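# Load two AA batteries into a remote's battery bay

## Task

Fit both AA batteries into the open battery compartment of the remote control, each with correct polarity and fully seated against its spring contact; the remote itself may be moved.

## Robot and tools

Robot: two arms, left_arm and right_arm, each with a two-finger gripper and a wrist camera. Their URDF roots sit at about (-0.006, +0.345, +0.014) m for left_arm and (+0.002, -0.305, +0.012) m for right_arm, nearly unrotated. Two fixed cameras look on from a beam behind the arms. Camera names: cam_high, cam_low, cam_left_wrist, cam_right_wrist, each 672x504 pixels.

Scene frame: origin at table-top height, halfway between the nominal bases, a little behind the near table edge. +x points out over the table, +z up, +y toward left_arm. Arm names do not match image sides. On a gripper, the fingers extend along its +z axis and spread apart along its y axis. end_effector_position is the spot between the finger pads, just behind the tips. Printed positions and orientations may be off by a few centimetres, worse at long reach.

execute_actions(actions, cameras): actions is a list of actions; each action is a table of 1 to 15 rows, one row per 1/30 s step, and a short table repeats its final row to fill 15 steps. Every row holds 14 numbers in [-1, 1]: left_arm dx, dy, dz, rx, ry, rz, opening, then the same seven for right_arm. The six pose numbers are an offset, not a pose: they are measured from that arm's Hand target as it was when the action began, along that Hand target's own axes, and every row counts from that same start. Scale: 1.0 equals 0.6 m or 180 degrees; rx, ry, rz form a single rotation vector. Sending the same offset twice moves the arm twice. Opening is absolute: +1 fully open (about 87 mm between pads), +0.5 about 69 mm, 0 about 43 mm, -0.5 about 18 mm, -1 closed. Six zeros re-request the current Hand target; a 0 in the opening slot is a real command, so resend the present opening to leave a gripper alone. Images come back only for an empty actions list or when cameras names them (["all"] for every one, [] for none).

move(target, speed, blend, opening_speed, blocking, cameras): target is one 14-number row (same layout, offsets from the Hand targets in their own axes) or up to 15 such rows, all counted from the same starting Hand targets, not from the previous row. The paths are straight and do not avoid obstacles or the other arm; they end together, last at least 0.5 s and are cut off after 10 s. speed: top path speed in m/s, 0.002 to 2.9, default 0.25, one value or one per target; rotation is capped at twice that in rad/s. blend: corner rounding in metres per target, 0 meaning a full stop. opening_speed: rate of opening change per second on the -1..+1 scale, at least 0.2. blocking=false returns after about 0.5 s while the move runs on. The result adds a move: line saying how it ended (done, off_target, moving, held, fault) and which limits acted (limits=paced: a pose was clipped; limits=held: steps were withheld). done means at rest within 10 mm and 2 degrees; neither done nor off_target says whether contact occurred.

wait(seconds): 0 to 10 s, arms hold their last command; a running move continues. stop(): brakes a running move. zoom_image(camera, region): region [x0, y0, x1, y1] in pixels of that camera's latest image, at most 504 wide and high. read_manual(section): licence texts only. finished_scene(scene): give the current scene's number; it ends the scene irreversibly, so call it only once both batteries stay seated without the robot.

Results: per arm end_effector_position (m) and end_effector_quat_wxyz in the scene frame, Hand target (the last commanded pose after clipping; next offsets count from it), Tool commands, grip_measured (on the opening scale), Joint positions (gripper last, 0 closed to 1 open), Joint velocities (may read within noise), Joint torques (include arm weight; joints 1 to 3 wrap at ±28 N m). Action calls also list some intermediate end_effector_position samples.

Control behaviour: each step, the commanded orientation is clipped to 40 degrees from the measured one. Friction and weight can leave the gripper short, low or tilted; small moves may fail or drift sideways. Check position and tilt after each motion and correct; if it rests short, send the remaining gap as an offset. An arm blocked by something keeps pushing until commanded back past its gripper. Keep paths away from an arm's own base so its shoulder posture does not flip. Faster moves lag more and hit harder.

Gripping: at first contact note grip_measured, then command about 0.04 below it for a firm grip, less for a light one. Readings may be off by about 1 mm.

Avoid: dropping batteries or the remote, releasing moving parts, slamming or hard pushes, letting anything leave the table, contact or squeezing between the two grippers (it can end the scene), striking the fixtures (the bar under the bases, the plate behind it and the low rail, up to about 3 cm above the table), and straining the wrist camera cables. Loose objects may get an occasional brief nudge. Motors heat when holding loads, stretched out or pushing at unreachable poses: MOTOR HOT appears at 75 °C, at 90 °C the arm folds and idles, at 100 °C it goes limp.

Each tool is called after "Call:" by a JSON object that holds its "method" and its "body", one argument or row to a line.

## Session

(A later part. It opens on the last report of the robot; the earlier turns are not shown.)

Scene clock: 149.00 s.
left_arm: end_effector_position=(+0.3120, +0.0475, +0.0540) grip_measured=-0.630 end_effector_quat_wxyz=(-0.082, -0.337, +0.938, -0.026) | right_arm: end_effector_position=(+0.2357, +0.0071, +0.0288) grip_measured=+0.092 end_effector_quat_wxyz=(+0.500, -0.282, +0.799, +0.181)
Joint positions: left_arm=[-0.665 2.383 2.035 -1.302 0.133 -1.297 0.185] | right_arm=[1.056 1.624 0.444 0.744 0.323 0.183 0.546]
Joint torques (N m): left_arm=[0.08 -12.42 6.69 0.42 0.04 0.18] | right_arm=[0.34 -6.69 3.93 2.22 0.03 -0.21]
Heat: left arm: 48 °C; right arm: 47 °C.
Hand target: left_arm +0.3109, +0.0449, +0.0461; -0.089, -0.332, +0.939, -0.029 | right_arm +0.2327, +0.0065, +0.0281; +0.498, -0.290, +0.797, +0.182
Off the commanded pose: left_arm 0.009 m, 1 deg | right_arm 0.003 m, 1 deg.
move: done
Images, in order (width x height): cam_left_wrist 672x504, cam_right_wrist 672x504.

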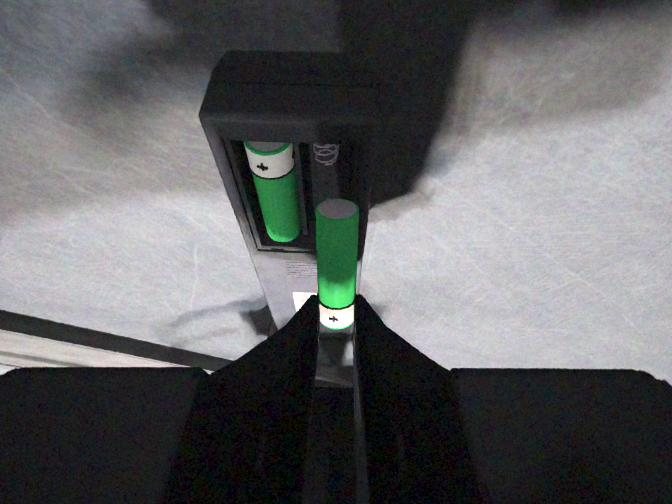

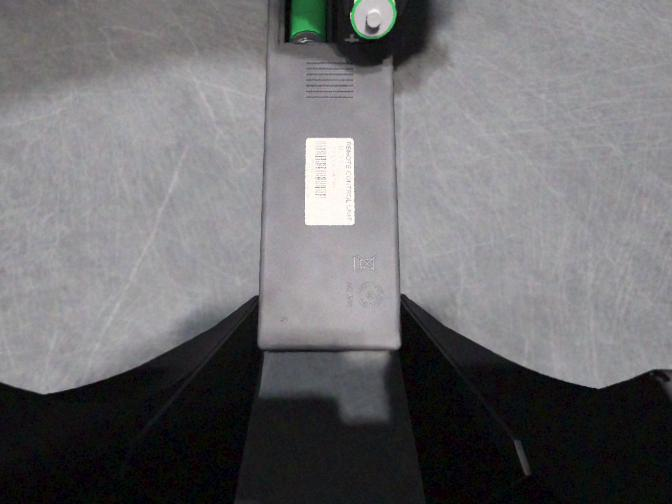

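Call:
{"method": "move", "body": {
  "target": [
    [-0.005,0.005,0.0262,0,0,0,-0.68,0,0,0,0,0,0,0.0]
  ],
  "speed": 0.08,
  "cameras": ["cam_left_wrist","cam_right_wrist"]
}}

Call:
{"method": "zoom_image", "body": {
  "camera": "cam_left_wrist",
  "region": [240, 100, 440, 340]
}}

Call:
{"method": "zoom_image", "body": {
  "camera": "cam_right_wrist",
  "region": [260, 0, 400, 80]
}}

Scene clock: 150.60 s.
left_arm: end_effector_position=(+0.3093, +0.0502, +0.0410) grip_measured=-0.630 end_effector_quat_wxyz=(-0.090, -0.338, +0.937, -0.026) | right_arm: end_effector_position=(+0.2356, +0.0071, +0.0288) grip_measured=+0.092 end_effector_quat_wxyz=(+0.500, -0.282, +0.799, +0.181)
Joint positions: left_arm=[-0.658 2.383 1.979 -1.256 0.145 -1.291 0.185] | right_arm=[1.056 1.624 0.444 0.744 0.323 0.182 0.546]
Joint torques (N m): left_arm=[-0.25 -12.66 5.3 0.62 -0.1 0.13] | right_arm=[0.35 -6.69 3.93 2.22 0.03 -0.21]
Heat: left arm: 49 °C; right arm: 46 °C.
Hand target: left_arm +0.3090, +0.0474, +0.0301; -0.089, -0.332, +0.938, -0.029 | right_arm +0.2327, +0.0065, +0.0282; +0.498, -0.290, +0.797, +0.182
Off the commanded pose: left_arm 0.011 m, 1 deg | right_arm 0.003 m, 1 deg.
move: off_target (left_arm)
Images, in order (width x height): cam_left_wrist 672x504, cam_right_wrist 672x504.

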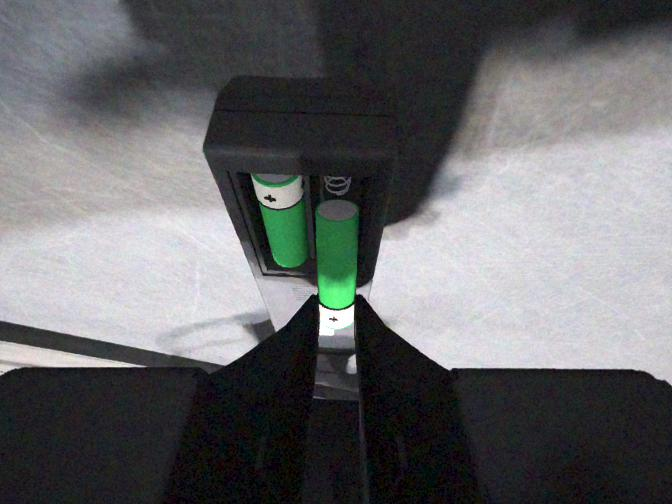

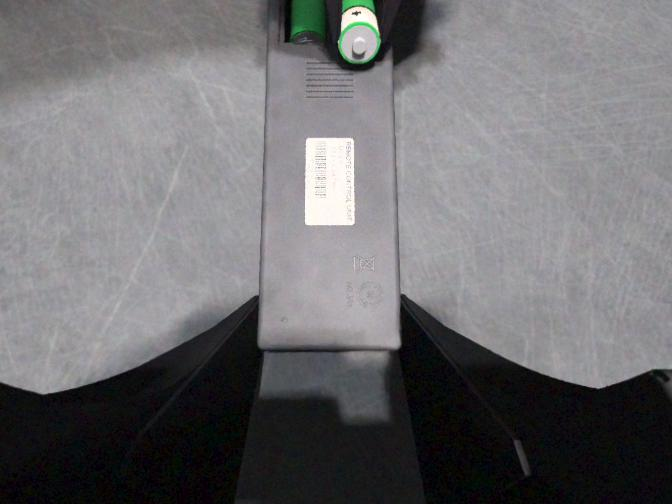

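Scaled by 2.100 from the camera's 672x504 image, which has a finer 960x720 frame.

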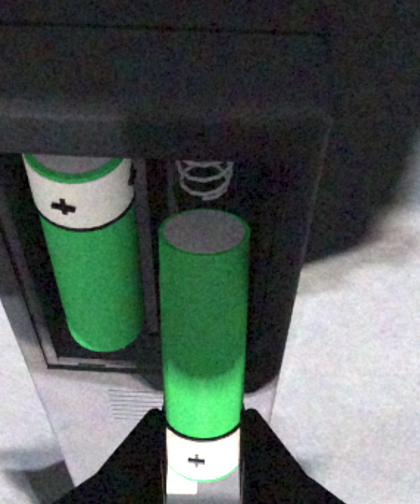

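Scaled by 3.600 from the camera's 672x504 image, which has a finer 960x720 frame.

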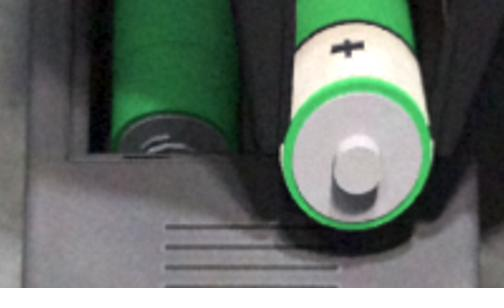

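Call:
{"method": "move", "body": {
  "target": [
    [-0.031,0,0.0043,0,0,0,-0.68,0,0,0,0,0,0,0.0]
  ],
  "speed": 0.06,
  "cameras": ["cam_left_wrist","cam_right_wrist"]
}}

Call:
{"method": "zoom_image", "body": {
  "camera": "cam_left_wrist",
  "region": [240, 100, 440, 340]
}}

Call:
{"method": "zoom_image", "body": {
  "camera": "cam_right_wrist",
  "region": [260, 0, 400, 80]
}}

Scene clock: 151.90 s.
left_arm: end_effector_position=(+0.3167, +0.0574, +0.0376) grip_measured=-0.630 end_effector_quat_wxyz=(-0.095, -0.335, +0.937, -0.033) | right_arm: end_effector_position=(+0.2356, +0.0071, +0.0288) grip_measured=+0.092 end_effector_quat_wxyz=(+0.500, -0.282, +0.799, +0.181)
Joint positions: left_arm=[-0.63 2.392 1.979 -1.246 0.159 -1.257 0.185] | right_arm=[1.056 1.624 0.444 0.744 0.323 0.182 0.546]
Joint torques (N m): left_arm=[0.47 -10.73 8.29 0.45 -0.24 0.18] | right_arm=[0.35 -6.69 3.95 2.21 0.03 -0.21]
Heat: left arm: 49 °C; right arm: 46 °C.
Hand target: left_arm +0.3227, +0.0586, +0.0241; -0.089, -0.332, +0.939, -0.029 | right_arm +0.2327, +0.0065, +0.0282; +0.498, -0.290, +0.797, +0.182
Off the commanded pose: left_arm 0.015 m, 1 deg | right_arm 0.003 m, 1 deg.
move: off_target (left_arm)
Images, in order (width x height): cam_left_wrist 672x504, cam_right_wrist 672x504.

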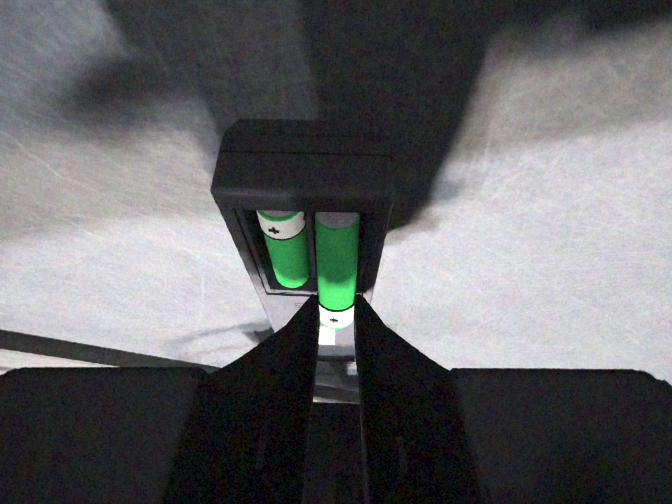

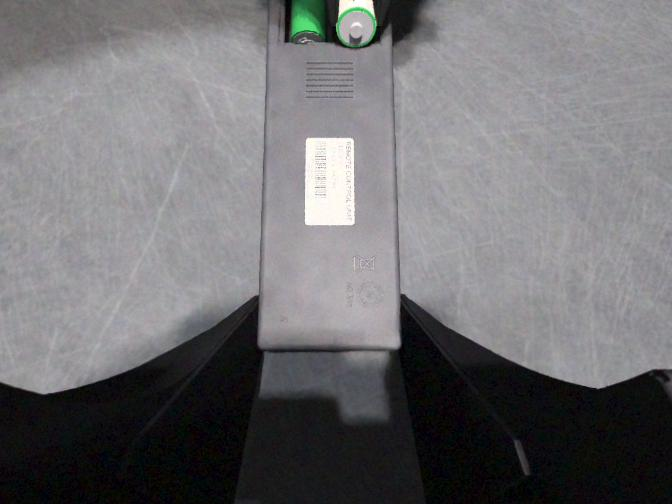

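Scaled by 2.100 from the camera's 672x504 image, which has a finer 960x720 frame.

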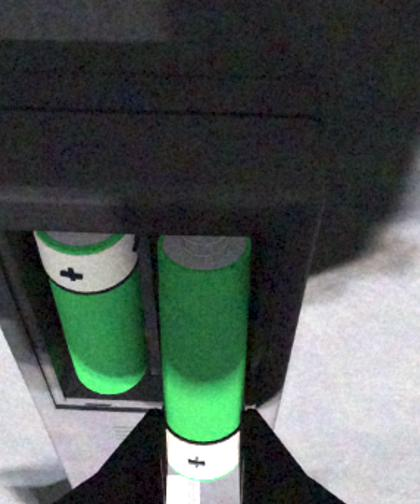

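Scaled by 3.600 from the camera's 672x504 image, which has a finer 960x720 frame.

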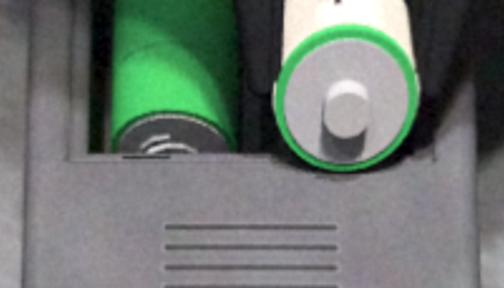

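Call:
{"method": "move", "body": {
  "target": [
    [-0.022,-0.001,0.012,0,0,0,-0.7,0,0,0,0,0,0,0.0]
  ],
  "speed": 0.06,
  "cameras": ["cam_left_wrist","cam_right_wrist"]
}}

Call:
{"method": "zoom_image", "body": {
  "camera": "cam_left_wrist",
  "region": [240, 160, 440, 340]
}}

Call:
{"method": "zoom_image", "body": {
  "camera": "cam_right_wrist",
  "region": [260, 0, 400, 80]
}}

Scene clock: 153.00 s.
left_arm: end_effector_position=(+0.3186, +0.0591, +0.0361) grip_measured=-0.630 end_effector_quat_wxyz=(-0.111, -0.332, +0.935, -0.044) | right_arm: end_effector_position=(+0.2356, +0.0071, +0.0288) grip_measured=+0.092 end_effector_quat_wxyz=(+0.500, -0.282, +0.799, +0.181)
Joint positions: left_arm=[-0.61 2.404 1.983 -1.245 0.196 -1.232 0.185] | right_arm=[1.056 1.624 0.444 0.744 0.323 0.182 0.546]
Joint torques (N m): left_arm=[0.88 -9.36 9.06 0.55 -0.59 0.2] | right_arm=[0.35 -6.69 3.95 2.21 0.03 -0.21]
Heat: left arm: 49 °C; right arm: 46 °C.
Hand target: left_arm +0.3321, +0.0654, +0.0145; -0.089, -0.332, +0.939, -0.029 | right_arm +0.2327, +0.0065, +0.0281; +0.498, -0.290, +0.797, +0.182
Off the commanded pose: left_arm 0.026 m, 3 deg | right_arm 0.003 m, 1 deg.
move: off_target (left_arm)
Images, in order (width x height): cam_left_wrist 672x504, cam_right_wrist 672x504.

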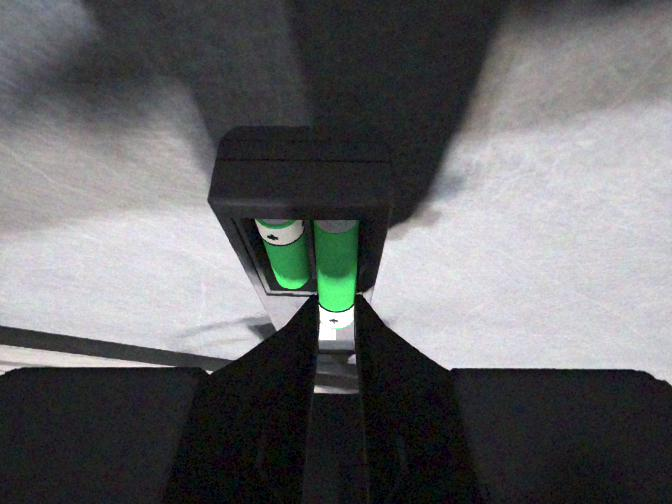

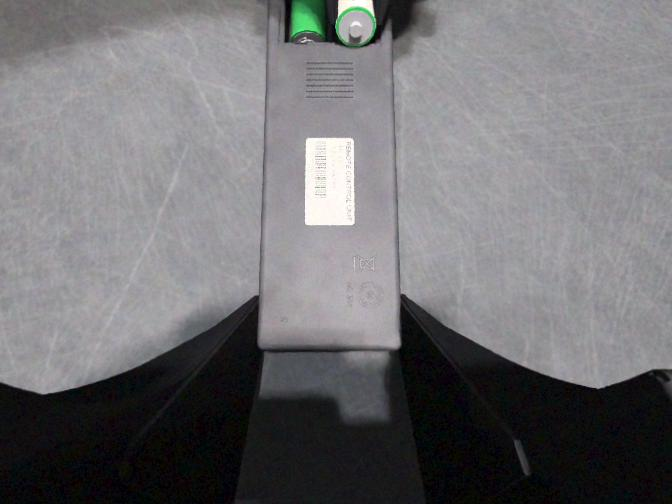

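Scaled by 2.520 from the camera's 672x504 image, which has a finer 960x720 frame.

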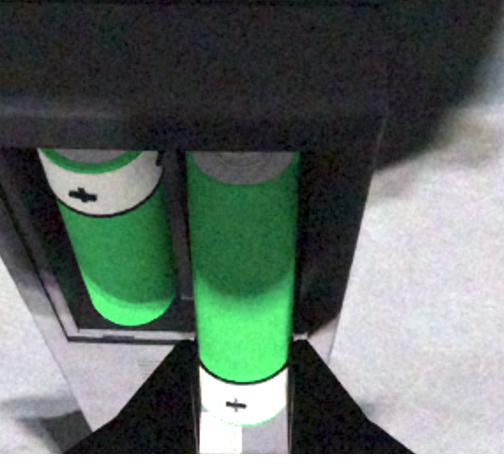

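Scaled by 3.600 from the camera's 672x504 image, which has a finer 960x720 frame.

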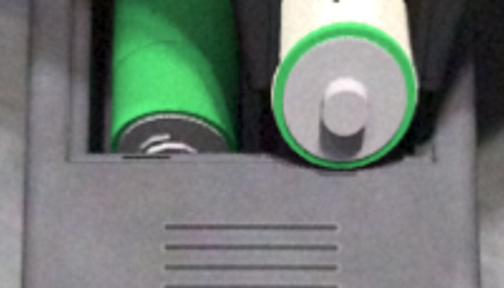

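Call:
{"method": "move", "body": {
  "target": [
    [-0.014,-0.001,0.012,0,0,0,-0.7,0,0,0,0,0,0,0.0],
    [-0.016,-0.001,0.026,0,-0.09,0,-0.7,0,0,0,0,0,0,0.0]
  ],
  "speed": 0.06,
  "blend": 0.004,
  "cameras": ["cam_left_wrist","cam_right_wrist"]
}}

Call:
{"method": "zoom_image", "body": {
  "camera": "cam_left_wrist",
  "region": [240, 160, 440, 340]
}}

Call:
{"method": "zoom_image", "body": {
  "camera": "cam_right_wrist",
  "region": [260, 0, 400, 80]
}}

Scene clock: 156.40 s.
left_arm: end_effector_position=(+0.3200, +0.0593, +0.0338) grip_measured=-0.627 end_effector_quat_wxyz=(-0.007, -0.326, +0.945, -0.008) | right_arm: end_effector_position=(+0.2354, +0.0073, +0.0287) grip_measured=+0.092 end_effector_quat_wxyz=(+0.499, -0.280, +0.799, +0.182)
Joint positions: left_arm=[-0.688 2.329 1.896 -1.16 -0.01 -1.296 0.186] | right_arm=[1.056 1.624 0.444 0.744 0.322 0.187 0.546]
Joint torques (N m): left_arm=[0.06 -8.99 3.54 1.4 -1.25 -0.1] | right_arm=[0.35 -6.69 3.95 2.21 0.04 -0.26]
Heat: left arm: 49 °C; right arm: 46 °C.
Hand target: left_arm +0.3375, +0.0691, -0.0026; +0.044, -0.333, +0.942, +0.018 | right_arm +0.2327, +0.0065, +0.0281; +0.498, -0.290, +0.797, +0.182
Off the commanded pose: left_arm 0.042 m, 7 deg | right_arm 0.003 m, 1 deg.
move: off_target (left_arm)
Images, in order (width x height): cam_left_wrist 672x504, cam_right_wrist 672x504.

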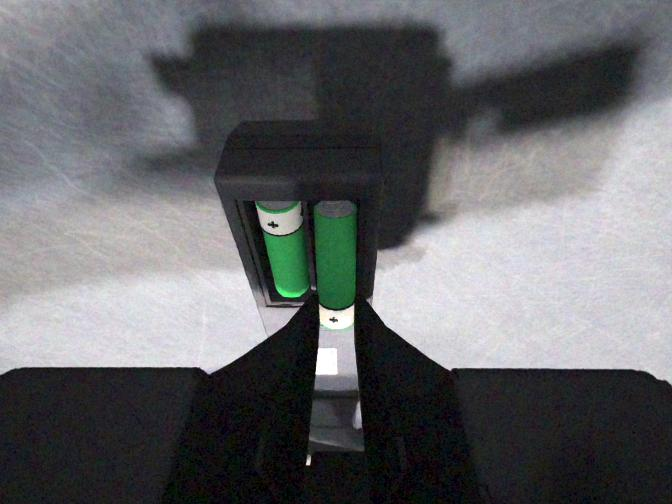

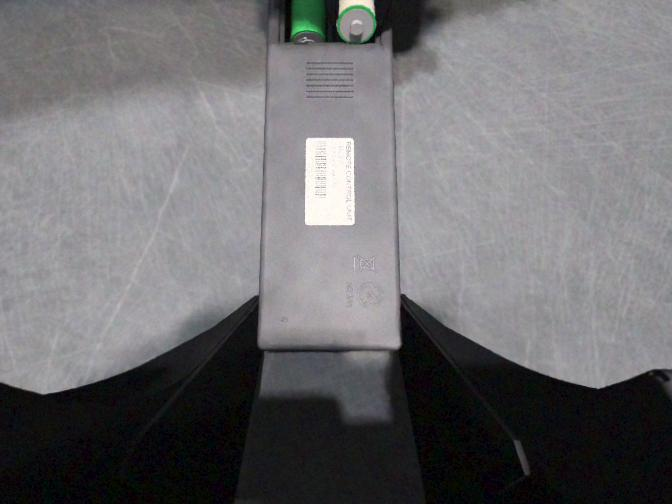

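Scaled by 2.520 from the camera's 672x504 image, which has a finer 960x720 frame.

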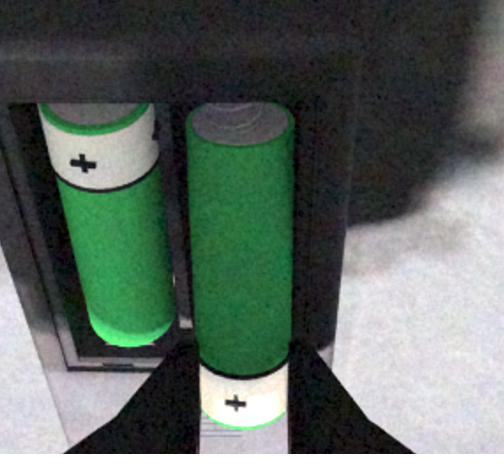

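Scaled by 3.600 from the camera's 672x504 image, which has a finer 960x720 frame.

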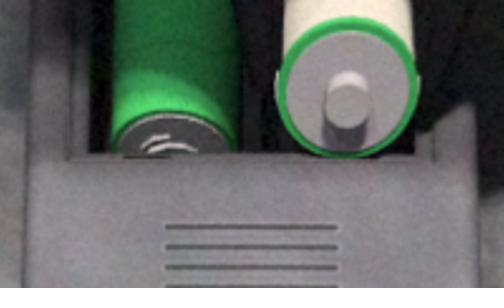

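Call:
{"method": "move", "body": {
  "target": [
    [0.004,-0.001,0.015,0,-0.05,0,-0.7,0,0,0,0,0,0,0.0]
  ],
  "speed": 0.06,
  "cameras": ["cam_left_wrist","cam_right_wrist"]
}}

Call:
{"method": "zoom_image", "body": {
  "camera": "cam_left_wrist",
  "region": [240, 160, 440, 340]
}}

Call:
{"method": "zoom_image", "body": {
  "camera": "cam_right_wrist",
  "region": [260, 0, 400, 80]
}}

Scene clock: 158.57 s.
left_arm: end_effector_position=(+0.3193, +0.0586, +0.0331) grip_measured=-0.627 end_effector_quat_wxyz=(+0.078, -0.321, +0.944, +0.017) | right_arm: end_effector_position=(+0.2354, +0.0073, +0.0287) grip_measured=+0.092 end_effector_quat_wxyz=(+0.499, -0.280, +0.799, +0.182)
Joint positions: left_arm=[-0.759 2.275 1.82 -1.094 -0.18 -1.354 0.187] | right_arm=[1.056 1.624 0.444 0.744 0.322 0.187 0.546]
Joint torques (N m): left_arm=[0.46 -6.24 2.77 1.62 -1.18 -0.15] | right_arm=[0.35 -6.69 3.95 2.21 0.03 -0.26]
Heat: left arm: 49 °C; right arm: 46 °C.
Hand target: left_arm +0.3366, +0.0678, -0.0119; +0.118, -0.331, +0.935, +0.044 | right_arm +0.2327, +0.0065, +0.0281; +0.498, -0.290, +0.797, +0.182
Off the commanded pose: left_arm 0.049 m, 6 deg | right_arm 0.003 m, 1 deg.
move: off_target (left_arm)
Images, in order (width x height): cam_left_wrist 672x504, cam_right_wrist 672x504.

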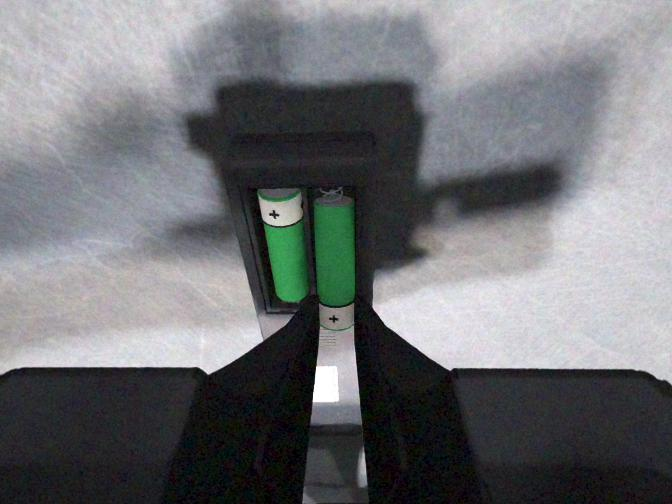

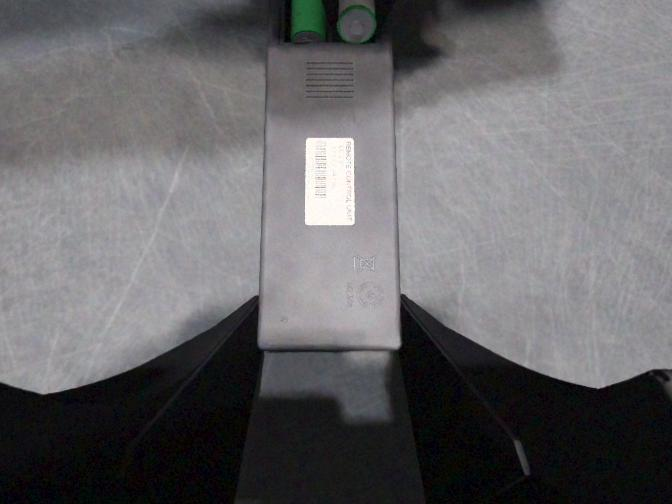

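Scaled by 2.520 from the camera's 672x504 image, which has a finer 960x720 frame.

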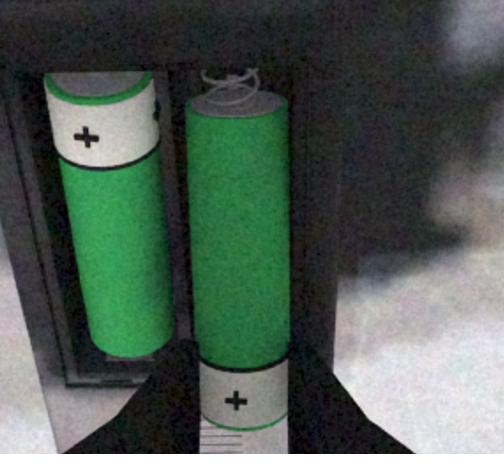

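Scaled by 3.600 from the camera's 672x504 image, which has a finer 960x720 frame.

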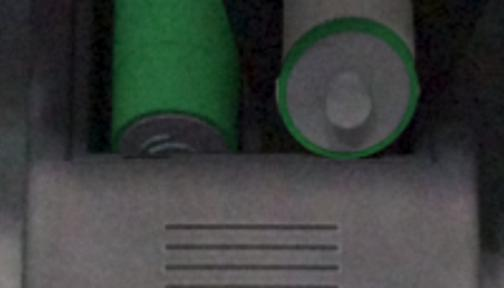

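Call:
{"method": "move", "body": {
  "target": [
    [0.0187,0.004,-0.0565,0,-0.0,0,-0.7,0,0,0,0,0,0,0.0]
  ],
  "speed": 0.05,
  "cameras": ["cam_left_wrist","cam_right_wrist"]
}}

Call:
{"method": "zoom_image", "body": {
  "camera": "cam_left_wrist",
  "region": [240, 160, 440, 340]
}}

Call:
{"method": "zoom_image", "body": {
  "camera": "cam_right_wrist",
  "region": [260, 0, 400, 80]
}}

Scene clock: 159.97 s.
left_arm: end_effector_position=(+0.3173, +0.0566, +0.0349) grip_measured=-0.627 end_effector_quat_wxyz=(+0.106, -0.326, +0.939, +0.031) | right_arm: end_effector_position=(+0.2354, +0.0073, +0.0287) grip_measured=+0.092 end_effector_quat_wxyz=(+0.499, -0.280, +0.799, +0.182)
Joint positions: left_arm=[-0.792 2.269 1.817 -1.1 -0.245 -1.397 0.187] | right_arm=[1.056 1.624 0.444 0.744 0.322 0.187 0.546]
Joint torques (N m): left_arm=[-0.4 -9.81 6.74 0.76 -0.63 -0.14] | right_arm=[0.35 -6.69 3.95 2.21 0.03 -0.26]
Heat: left arm: 49 °C; right arm: 46 °C.
Hand target: left_arm +0.3203, +0.0573, +0.0182; +0.118, -0.331, +0.935, +0.044 | right_arm +0.2327, +0.0065, +0.0281; +0.498, -0.290, +0.797, +0.182
Off the commanded pose: left_arm 0.017 m, 2 deg | right_arm 0.003 m, 1 deg.
move: off_target (left_arm)
Images, in order (width x height): cam_left_wrist 672x504, cam_right_wrist 672x504.

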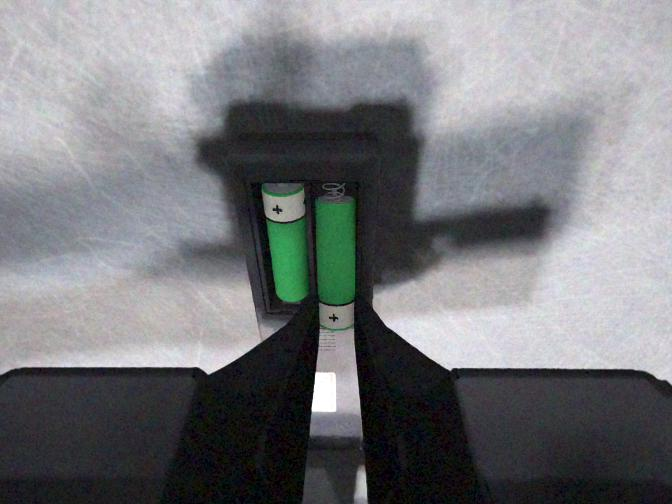

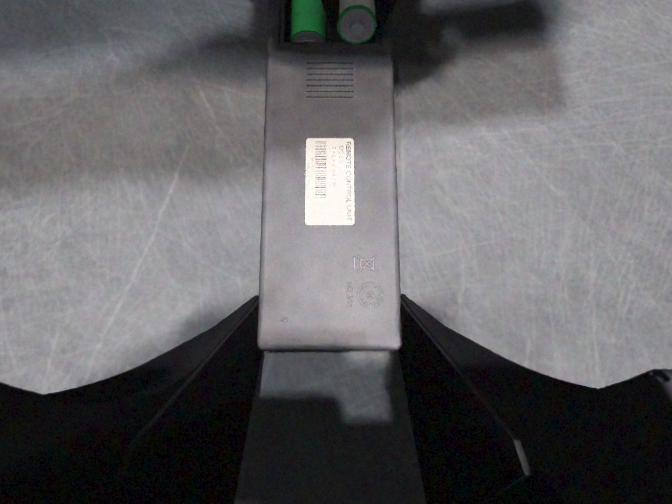

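Scaled by 2.520 from the camera's 672x504 image, which has a finer 960x720 frame.

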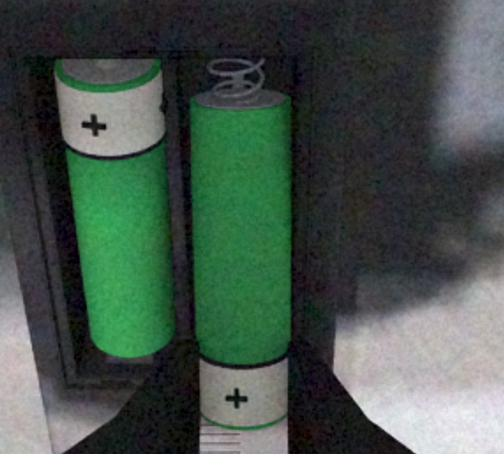

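Scaled by 3.600 from the camera's 672x504 image, which has a finer 960x720 frame.

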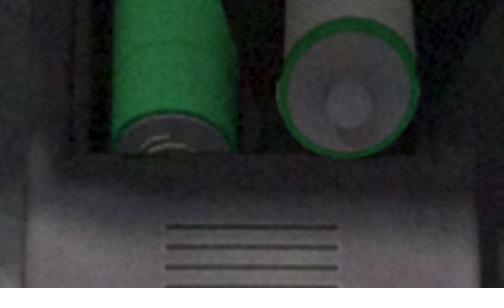

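Call:
{"method": "move", "body": {
  "target": [
    [-0.03,0.0,0.03,0,0.075,0,-0.7,0,0,0,0,0,0,0.0]
  ],
  "speed": 0.05,
  "cameras": ["cam_left_wrist","cam_right_wrist"]
}}

Call:
{"method": "zoom_image", "body": {
  "camera": "cam_left_wrist",
  "region": [240, 160, 440, 340]
}}

Call:
{"method": "zoom_image", "body": {
  "camera": "cam_right_wrist",
  "region": [260, 0, 400, 80]
}}

Scene clock: 163.17 s.
left_arm: end_effector_position=(+0.3205, +0.0595, +0.0339) grip_measured=-0.624 end_effector_quat_wxyz=(-0.019, -0.329, +0.944, -0.022) | right_arm: end_effector_position=(+0.2354, +0.0073, +0.0287) grip_measured=+0.092 end_effector_quat_wxyz=(+0.499, -0.280, +0.799, +0.182)
Joint positions: left_arm=[-0.673 2.32 1.876 -1.139 0.025 -1.289 0.188] | right_arm=[1.056 1.624 0.444 0.744 0.322 0.187 0.546]
Joint torques (N m): left_arm=[1.4 -7.6 8.24 0.81 -0.87 0.11] | right_arm=[0.35 -6.69 3.93 2.21 0.03 -0.27]
Heat: left arm: 48 °C; right arm: 46 °C.
Hand target: left_arm +0.3373, +0.0712, +0.0053; +0.007, -0.334, +0.943, +0.005 | right_arm +0.2327, +0.0065, +0.0281; +0.498, -0.290, +0.797, +0.182
Off the commanded pose: left_arm 0.035 m, 4 deg | right_arm 0.003 m, 1 deg.
move: off_target (left_arm)
Images, in order (width x height): cam_left_wrist 672x504, cam_right_wrist 672x504.

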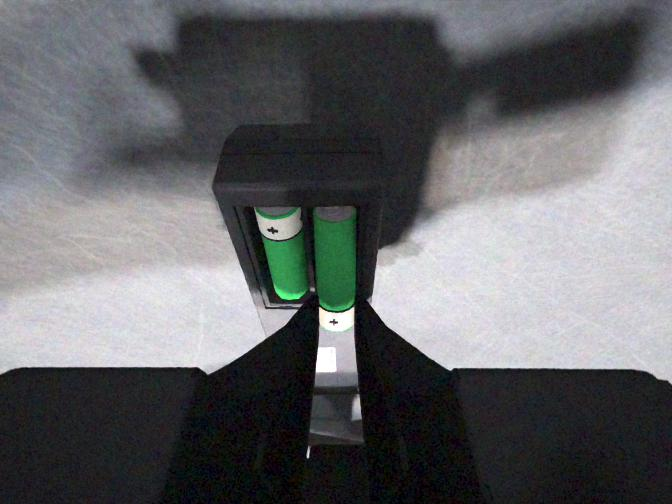

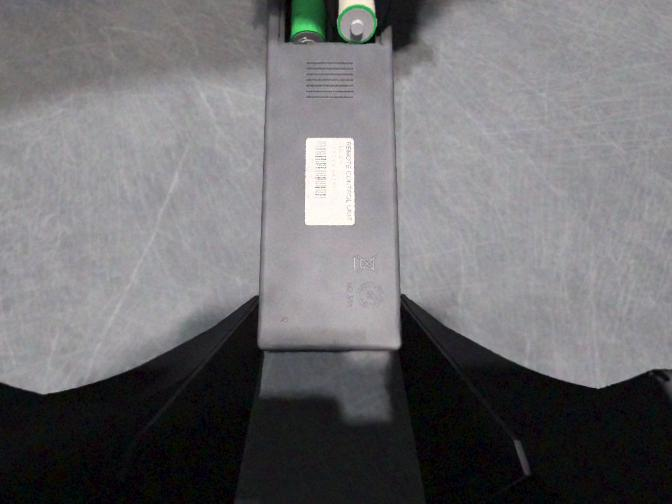

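Scaled by 2.520 from the camera's 672x504 image, which has a finer 960x720 frame.

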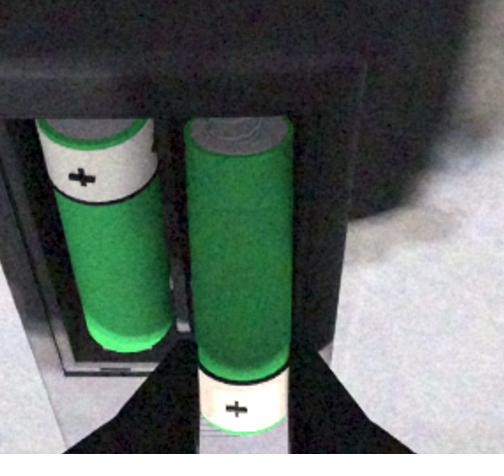

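Scaled by 3.600 from the camera's 672x504 image, which has a finer 960x720 frame.

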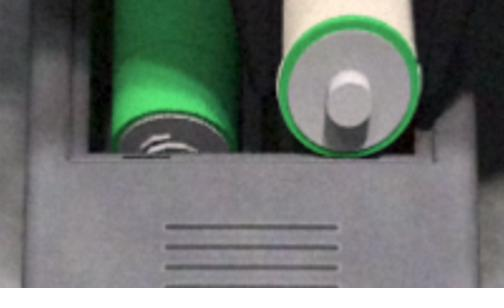

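Call:
{"method": "move", "body": {
  "target": [
    [0.036,0.0027,-0.031,0,0.0,0,-0.7,0,0,0,0,0,0,0.0]
  ],
  "speed": 0.05,
  "cameras": ["cam_left_wrist","cam_right_wrist"]
}}

Call:
{"method": "zoom_image", "body": {
  "camera": "cam_left_wrist",
  "region": [240, 160, 440, 340]
}}

Call:
{"method": "zoom_image", "body": {
  "camera": "cam_right_wrist",
  "region": [260, 0, 400, 80]
}}

Scene clock: 164.53 s.
left_arm: end_effector_position=(+0.3182, +0.0578, +0.0342) grip_measured=-0.624 end_effector_quat_wxyz=(-0.008, -0.332, +0.943, -0.012) | right_arm: end_effector_position=(+0.2354, +0.0073, +0.0287) grip_measured=+0.092 end_effector_quat_wxyz=(+0.499, -0.280, +0.799, +0.182)
Joint positions: left_arm=[-0.691 2.317 1.876 -1.145 -0.004 -1.312 0.188] | right_arm=[1.056 1.624 0.444 0.744 0.322 0.187 0.546]
Joint torques (N m): left_arm=[-1.01 -11.21 7.99 0.45 -0.61 -0.09] | right_arm=[0.36 -6.69 3.93 2.21 0.04 -0.27]
Heat: left arm: 49 °C; right arm: 46 °C.
Hand target: left_arm +0.3193, +0.0586, +0.0236; +0.007, -0.334, +0.943, +0.005 | right_arm +0.2327, +0.0065, +0.0281; +0.498, -0.290, +0.797, +0.182
Off the commanded pose: left_arm 0.011 m, 3 deg | right_arm 0.003 m, 1 deg.
move: off_target (left_arm)
Images, in order (width x height): cam_left_wrist 672x504, cam_right_wrist 672x504.

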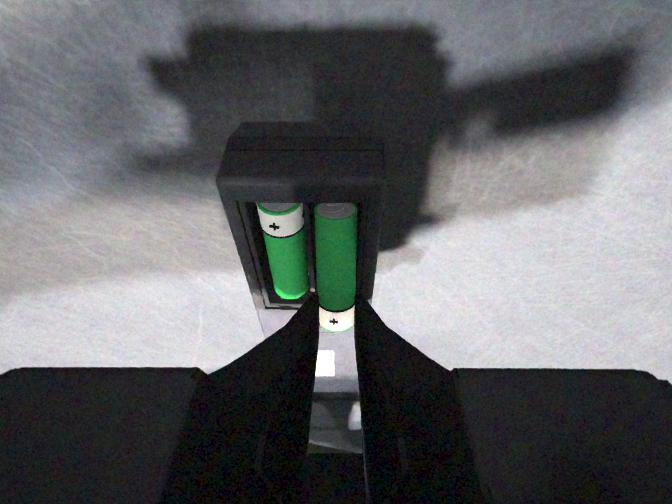

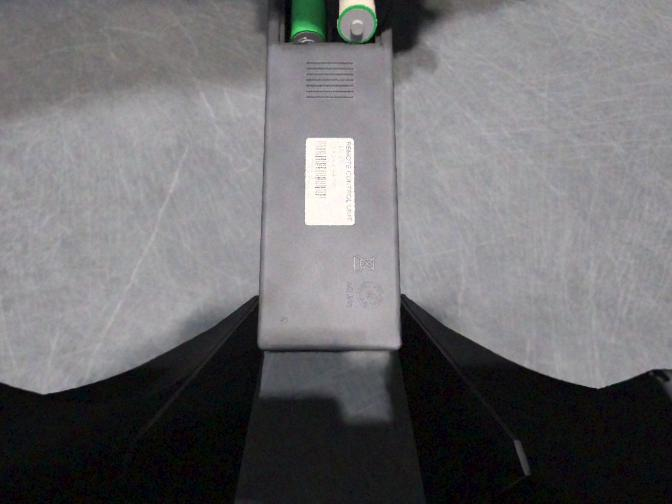

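Scaled by 2.520 from the camera's 672x504 image, which has a finer 960x720 frame.

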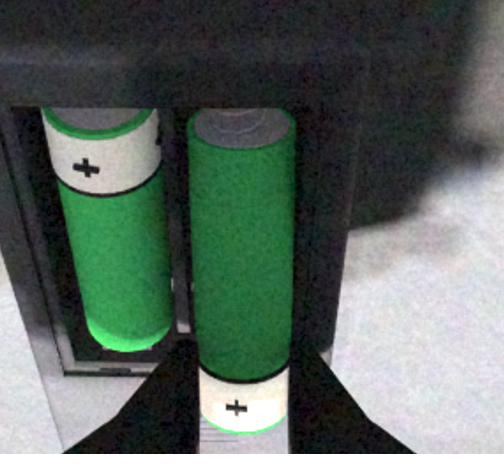

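Scaled by 3.600 from the camera's 672x504 image, which has a finer 960x720 frame.

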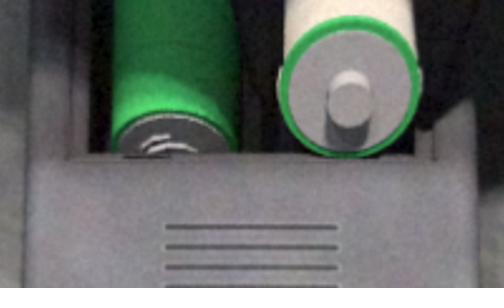

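Call:
{"method": "move", "body": {
  "target": [
    [0,0,0,0,0.0,0,-0.5,0,0,0,0,0,0,0.0]
  ],
  "speed": 0.05,
  "opening_speed": 0.3,
  "cameras": ["cam_left_wrist","cam_right_wrist"]
}}

Call:
{"method": "zoom_image", "body": {
  "camera": "cam_left_wrist",
  "region": [240, 160, 440, 340]
}}

Call:
{"method": "zoom_image", "body": {
  "camera": "cam_right_wrist",
  "region": [260, 0, 400, 80]
}}

Scene clock: 165.70 s.
left_arm: end_effector_position=(+0.3181, +0.0592, +0.0334) grip_measured=-0.500 end_effector_quat_wxyz=(-0.003, -0.333, +0.943, -0.007) | right_arm: end_effector_position=(+0.2353, +0.0074, +0.0287) grip_measured=+0.092 end_effector_quat_wxyz=(+0.499, -0.281, +0.799, +0.182)
Joint positions: left_arm=[-0.694 2.317 1.876 -1.149 -0.018 -1.316 0.25] | right_arm=[1.056 1.624 0.444 0.744 0.322 0.187 0.546]
Joint torques (N m): left_arm=[-0.76 -11.23 7.98 0.45 -0.48 -0.08] | right_arm=[0.35 -6.69 3.95 2.21 0.05 -0.25]
Heat: left arm: 49 °C; right arm: 46 °C.
Hand target: left_arm +0.3193, +0.0586, +0.0236; +0.007, -0.334, +0.943, +0.005 | right_arm +0.2327, +0.0065, +0.0281; +0.498, -0.290, +0.797, +0.182
Off the commanded pose: left_arm 0.010 m, 2 deg | right_arm 0.003 m, 1 deg.
move: done
Images, in order (width x height): cam_left_wrist 672x504, cam_right_wrist 672x504.

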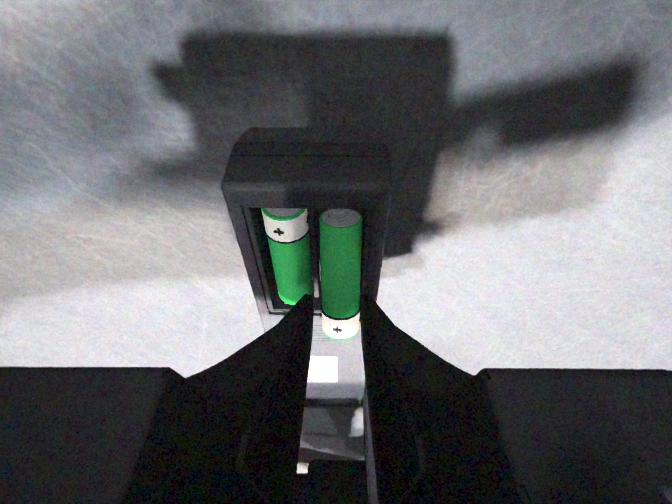

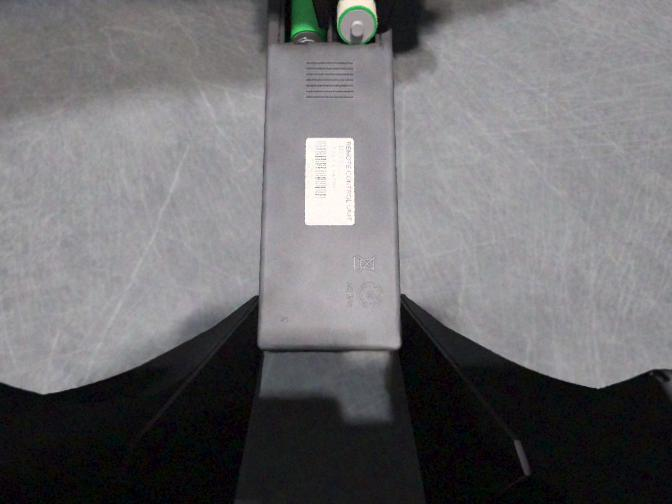

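Scaled by 2.520 from the camera's 672x504 image, which has a finer 960x720 frame.

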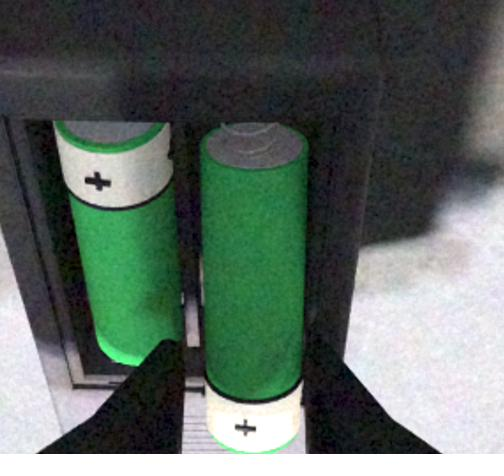

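Scaled by 3.600 from the camera's 672x504 image, which has a finer 960x720 frame.

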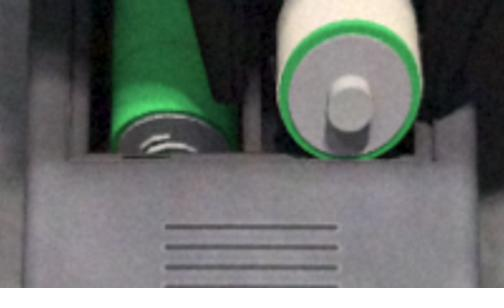

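Call:
{"method": "move", "body": {
  "target": [
    [0,0,-0.058,0,0.0,0,-0.5,0,0,0,0,0,0,0.0],
    [0.011,-0.002,-0.058,0,0,0,-0.9,0,0,0,0,0,0,0.0]
  ],
  "speed": 0.1,
  "cameras": ["cam_left_wrist","cam_right_wrist"]
}}

Call:
{"method": "zoom_image", "body": {
  "camera": "cam_left_wrist",
  "region": [240, 160, 440, 340]
}}

Call:
{"method": "zoom_image", "body": {
  "camera": "cam_right_wrist",
  "region": [260, 0, 400, 80]
}}

Scene clock: 168.17 s.
left_arm: end_effector_position=(+0.3120, +0.0566, +0.0508) grip_measured=-0.900 end_effector_quat_wxyz=(-0.002, -0.332, +0.943, +0.008) | right_arm: end_effector_position=(+0.2354, +0.0073, +0.0287) grip_measured=+0.092 end_effector_quat_wxyz=(+0.499, -0.282, +0.799, +0.181)
Joint positions: left_arm=[-0.715 2.317 1.947 -1.243 -0.037 -1.338 0.05] | right_arm=[1.056 1.624 0.444 0.744 0.322 0.184 0.546]
Joint torques (N m): left_arm=[-0.51 -13.55 10.85 0.08 -0.31 -0.04] | right_arm=[0.34 -6.68 3.95 2.21 0.05 -0.22]
Heat: left arm: 50 °C; right arm: 46 °C.
Hand target: left_arm +0.3146, +0.0531, +0.0582; +0.008, -0.334, +0.943, +0.005 | right_arm +0.2327, +0.0064, +0.0281; +0.498, -0.290, +0.797, +0.182
Off the commanded pose: left_arm 0.009 m, 1 deg | right_arm 0.003 m, 1 deg.
move: done
Images, in order (width x height): cam_left_wrist 672x504, cam_right_wrist 672x504.

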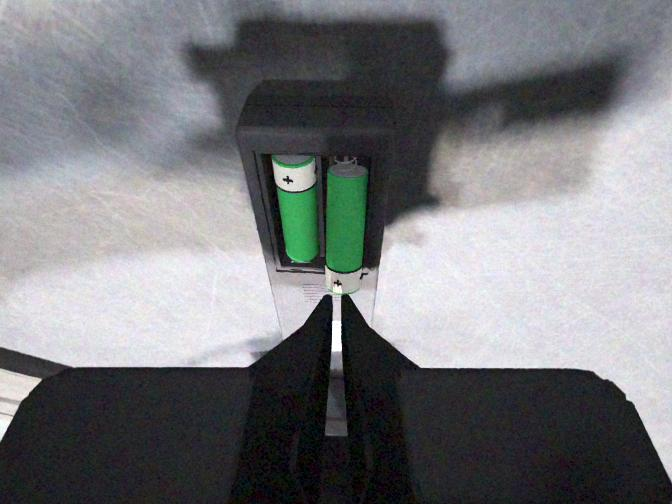

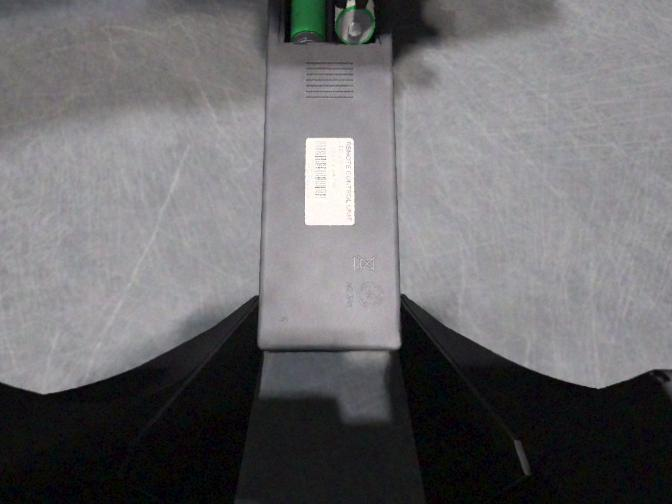

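Scaled by 2.520 from the camera's 672x504 image, which has a finer 960x720 frame.

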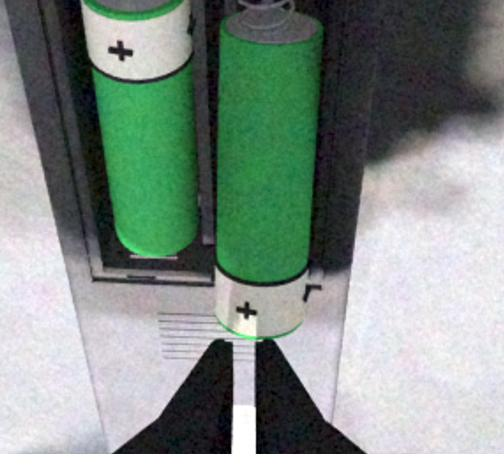

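Scaled by 3.600 from the camera's 672x504 image, which has a finer 960x720 frame.

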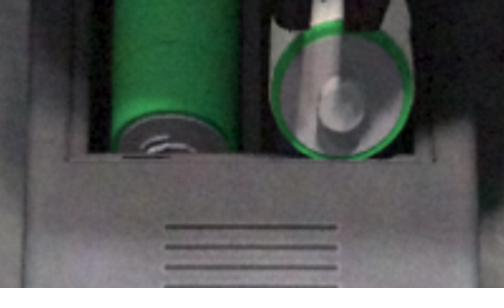

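Call:
{"method": "move", "body": {
  "target": [
    [0,-0.0017,0.066,0,0.0,0,-0.9,0,0,0,0,0,0,0.0]
  ],
  "speed": 0.08,
  "cameras": ["cam_left_wrist","cam_right_wrist"]
}}

Call:
{"method": "zoom_image", "body": {
  "camera": "cam_left_wrist",
  "region": [240, 160, 440, 340]
}}

Call:
{"method": "zoom_image", "body": {
  "camera": "cam_right_wrist",
  "region": [260, 0, 400, 80]
}}

Scene clock: 169.37 s.
left_arm: end_effector_position=(+0.3134, +0.0550, +0.0436) grip_measured=-0.900 end_effector_quat_wxyz=(+0.003, -0.333, +0.943, +0.000) | right_arm: end_effector_position=(+0.2352, +0.0074, +0.0286) grip_measured=+0.092 end_effector_quat_wxyz=(+0.499, -0.281, +0.799, +0.182)
Joint positions: left_arm=[-0.715 2.31 1.906 -1.192 -0.036 -1.338 0.05] | right_arm=[1.056 1.624 0.444 0.744 0.321 0.186 0.546]
Joint torques (N m): left_arm=[-0.16 -10.02 3.9 1.1 -0.32 0.01] | right_arm=[0.35 -6.68 3.95 2.21 0.05 -0.25]
Heat: left arm: 50 °C; right arm: 46 °C.
Hand target: left_arm +0.3156, +0.0528, +0.0186; +0.007, -0.334, +0.943, +0.005 | right_arm +0.2327, +0.0064, +0.0281; +0.498, -0.290, +0.797, +0.182
Off the commanded pose: left_arm 0.025 m, 1 deg | right_arm 0.003 m, 1 deg.
move: off_target (left_arm)
Images, in order (width x height): cam_left_wrist 672x504, cam_right_wrist 672x504.

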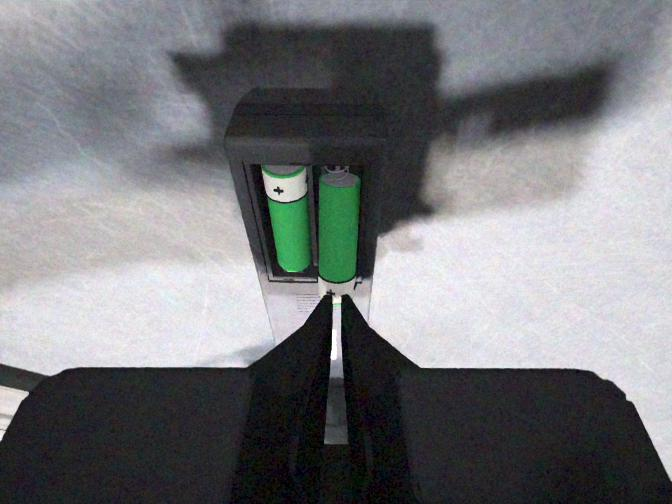

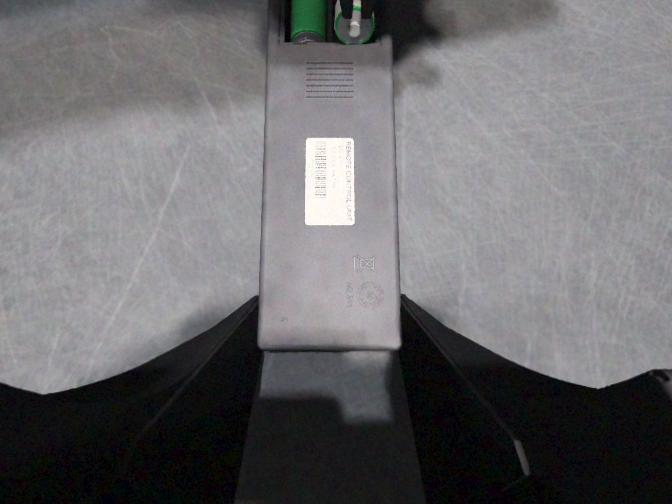

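Scaled by 2.520 from the camera's 672x504 image, which has a finer 960x720 frame.

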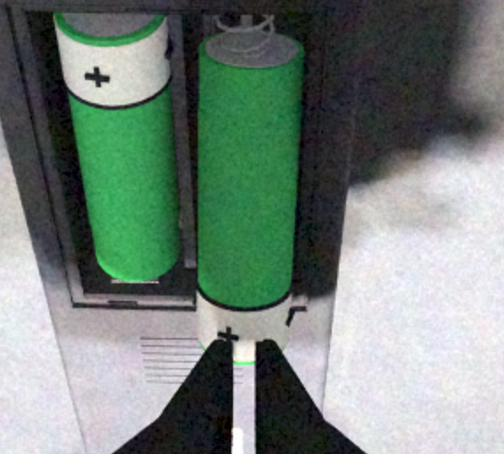

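Scaled by 3.600 from the camera's 672x504 image, which has a finer 960x720 frame.

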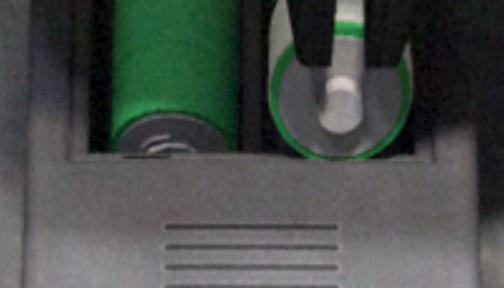

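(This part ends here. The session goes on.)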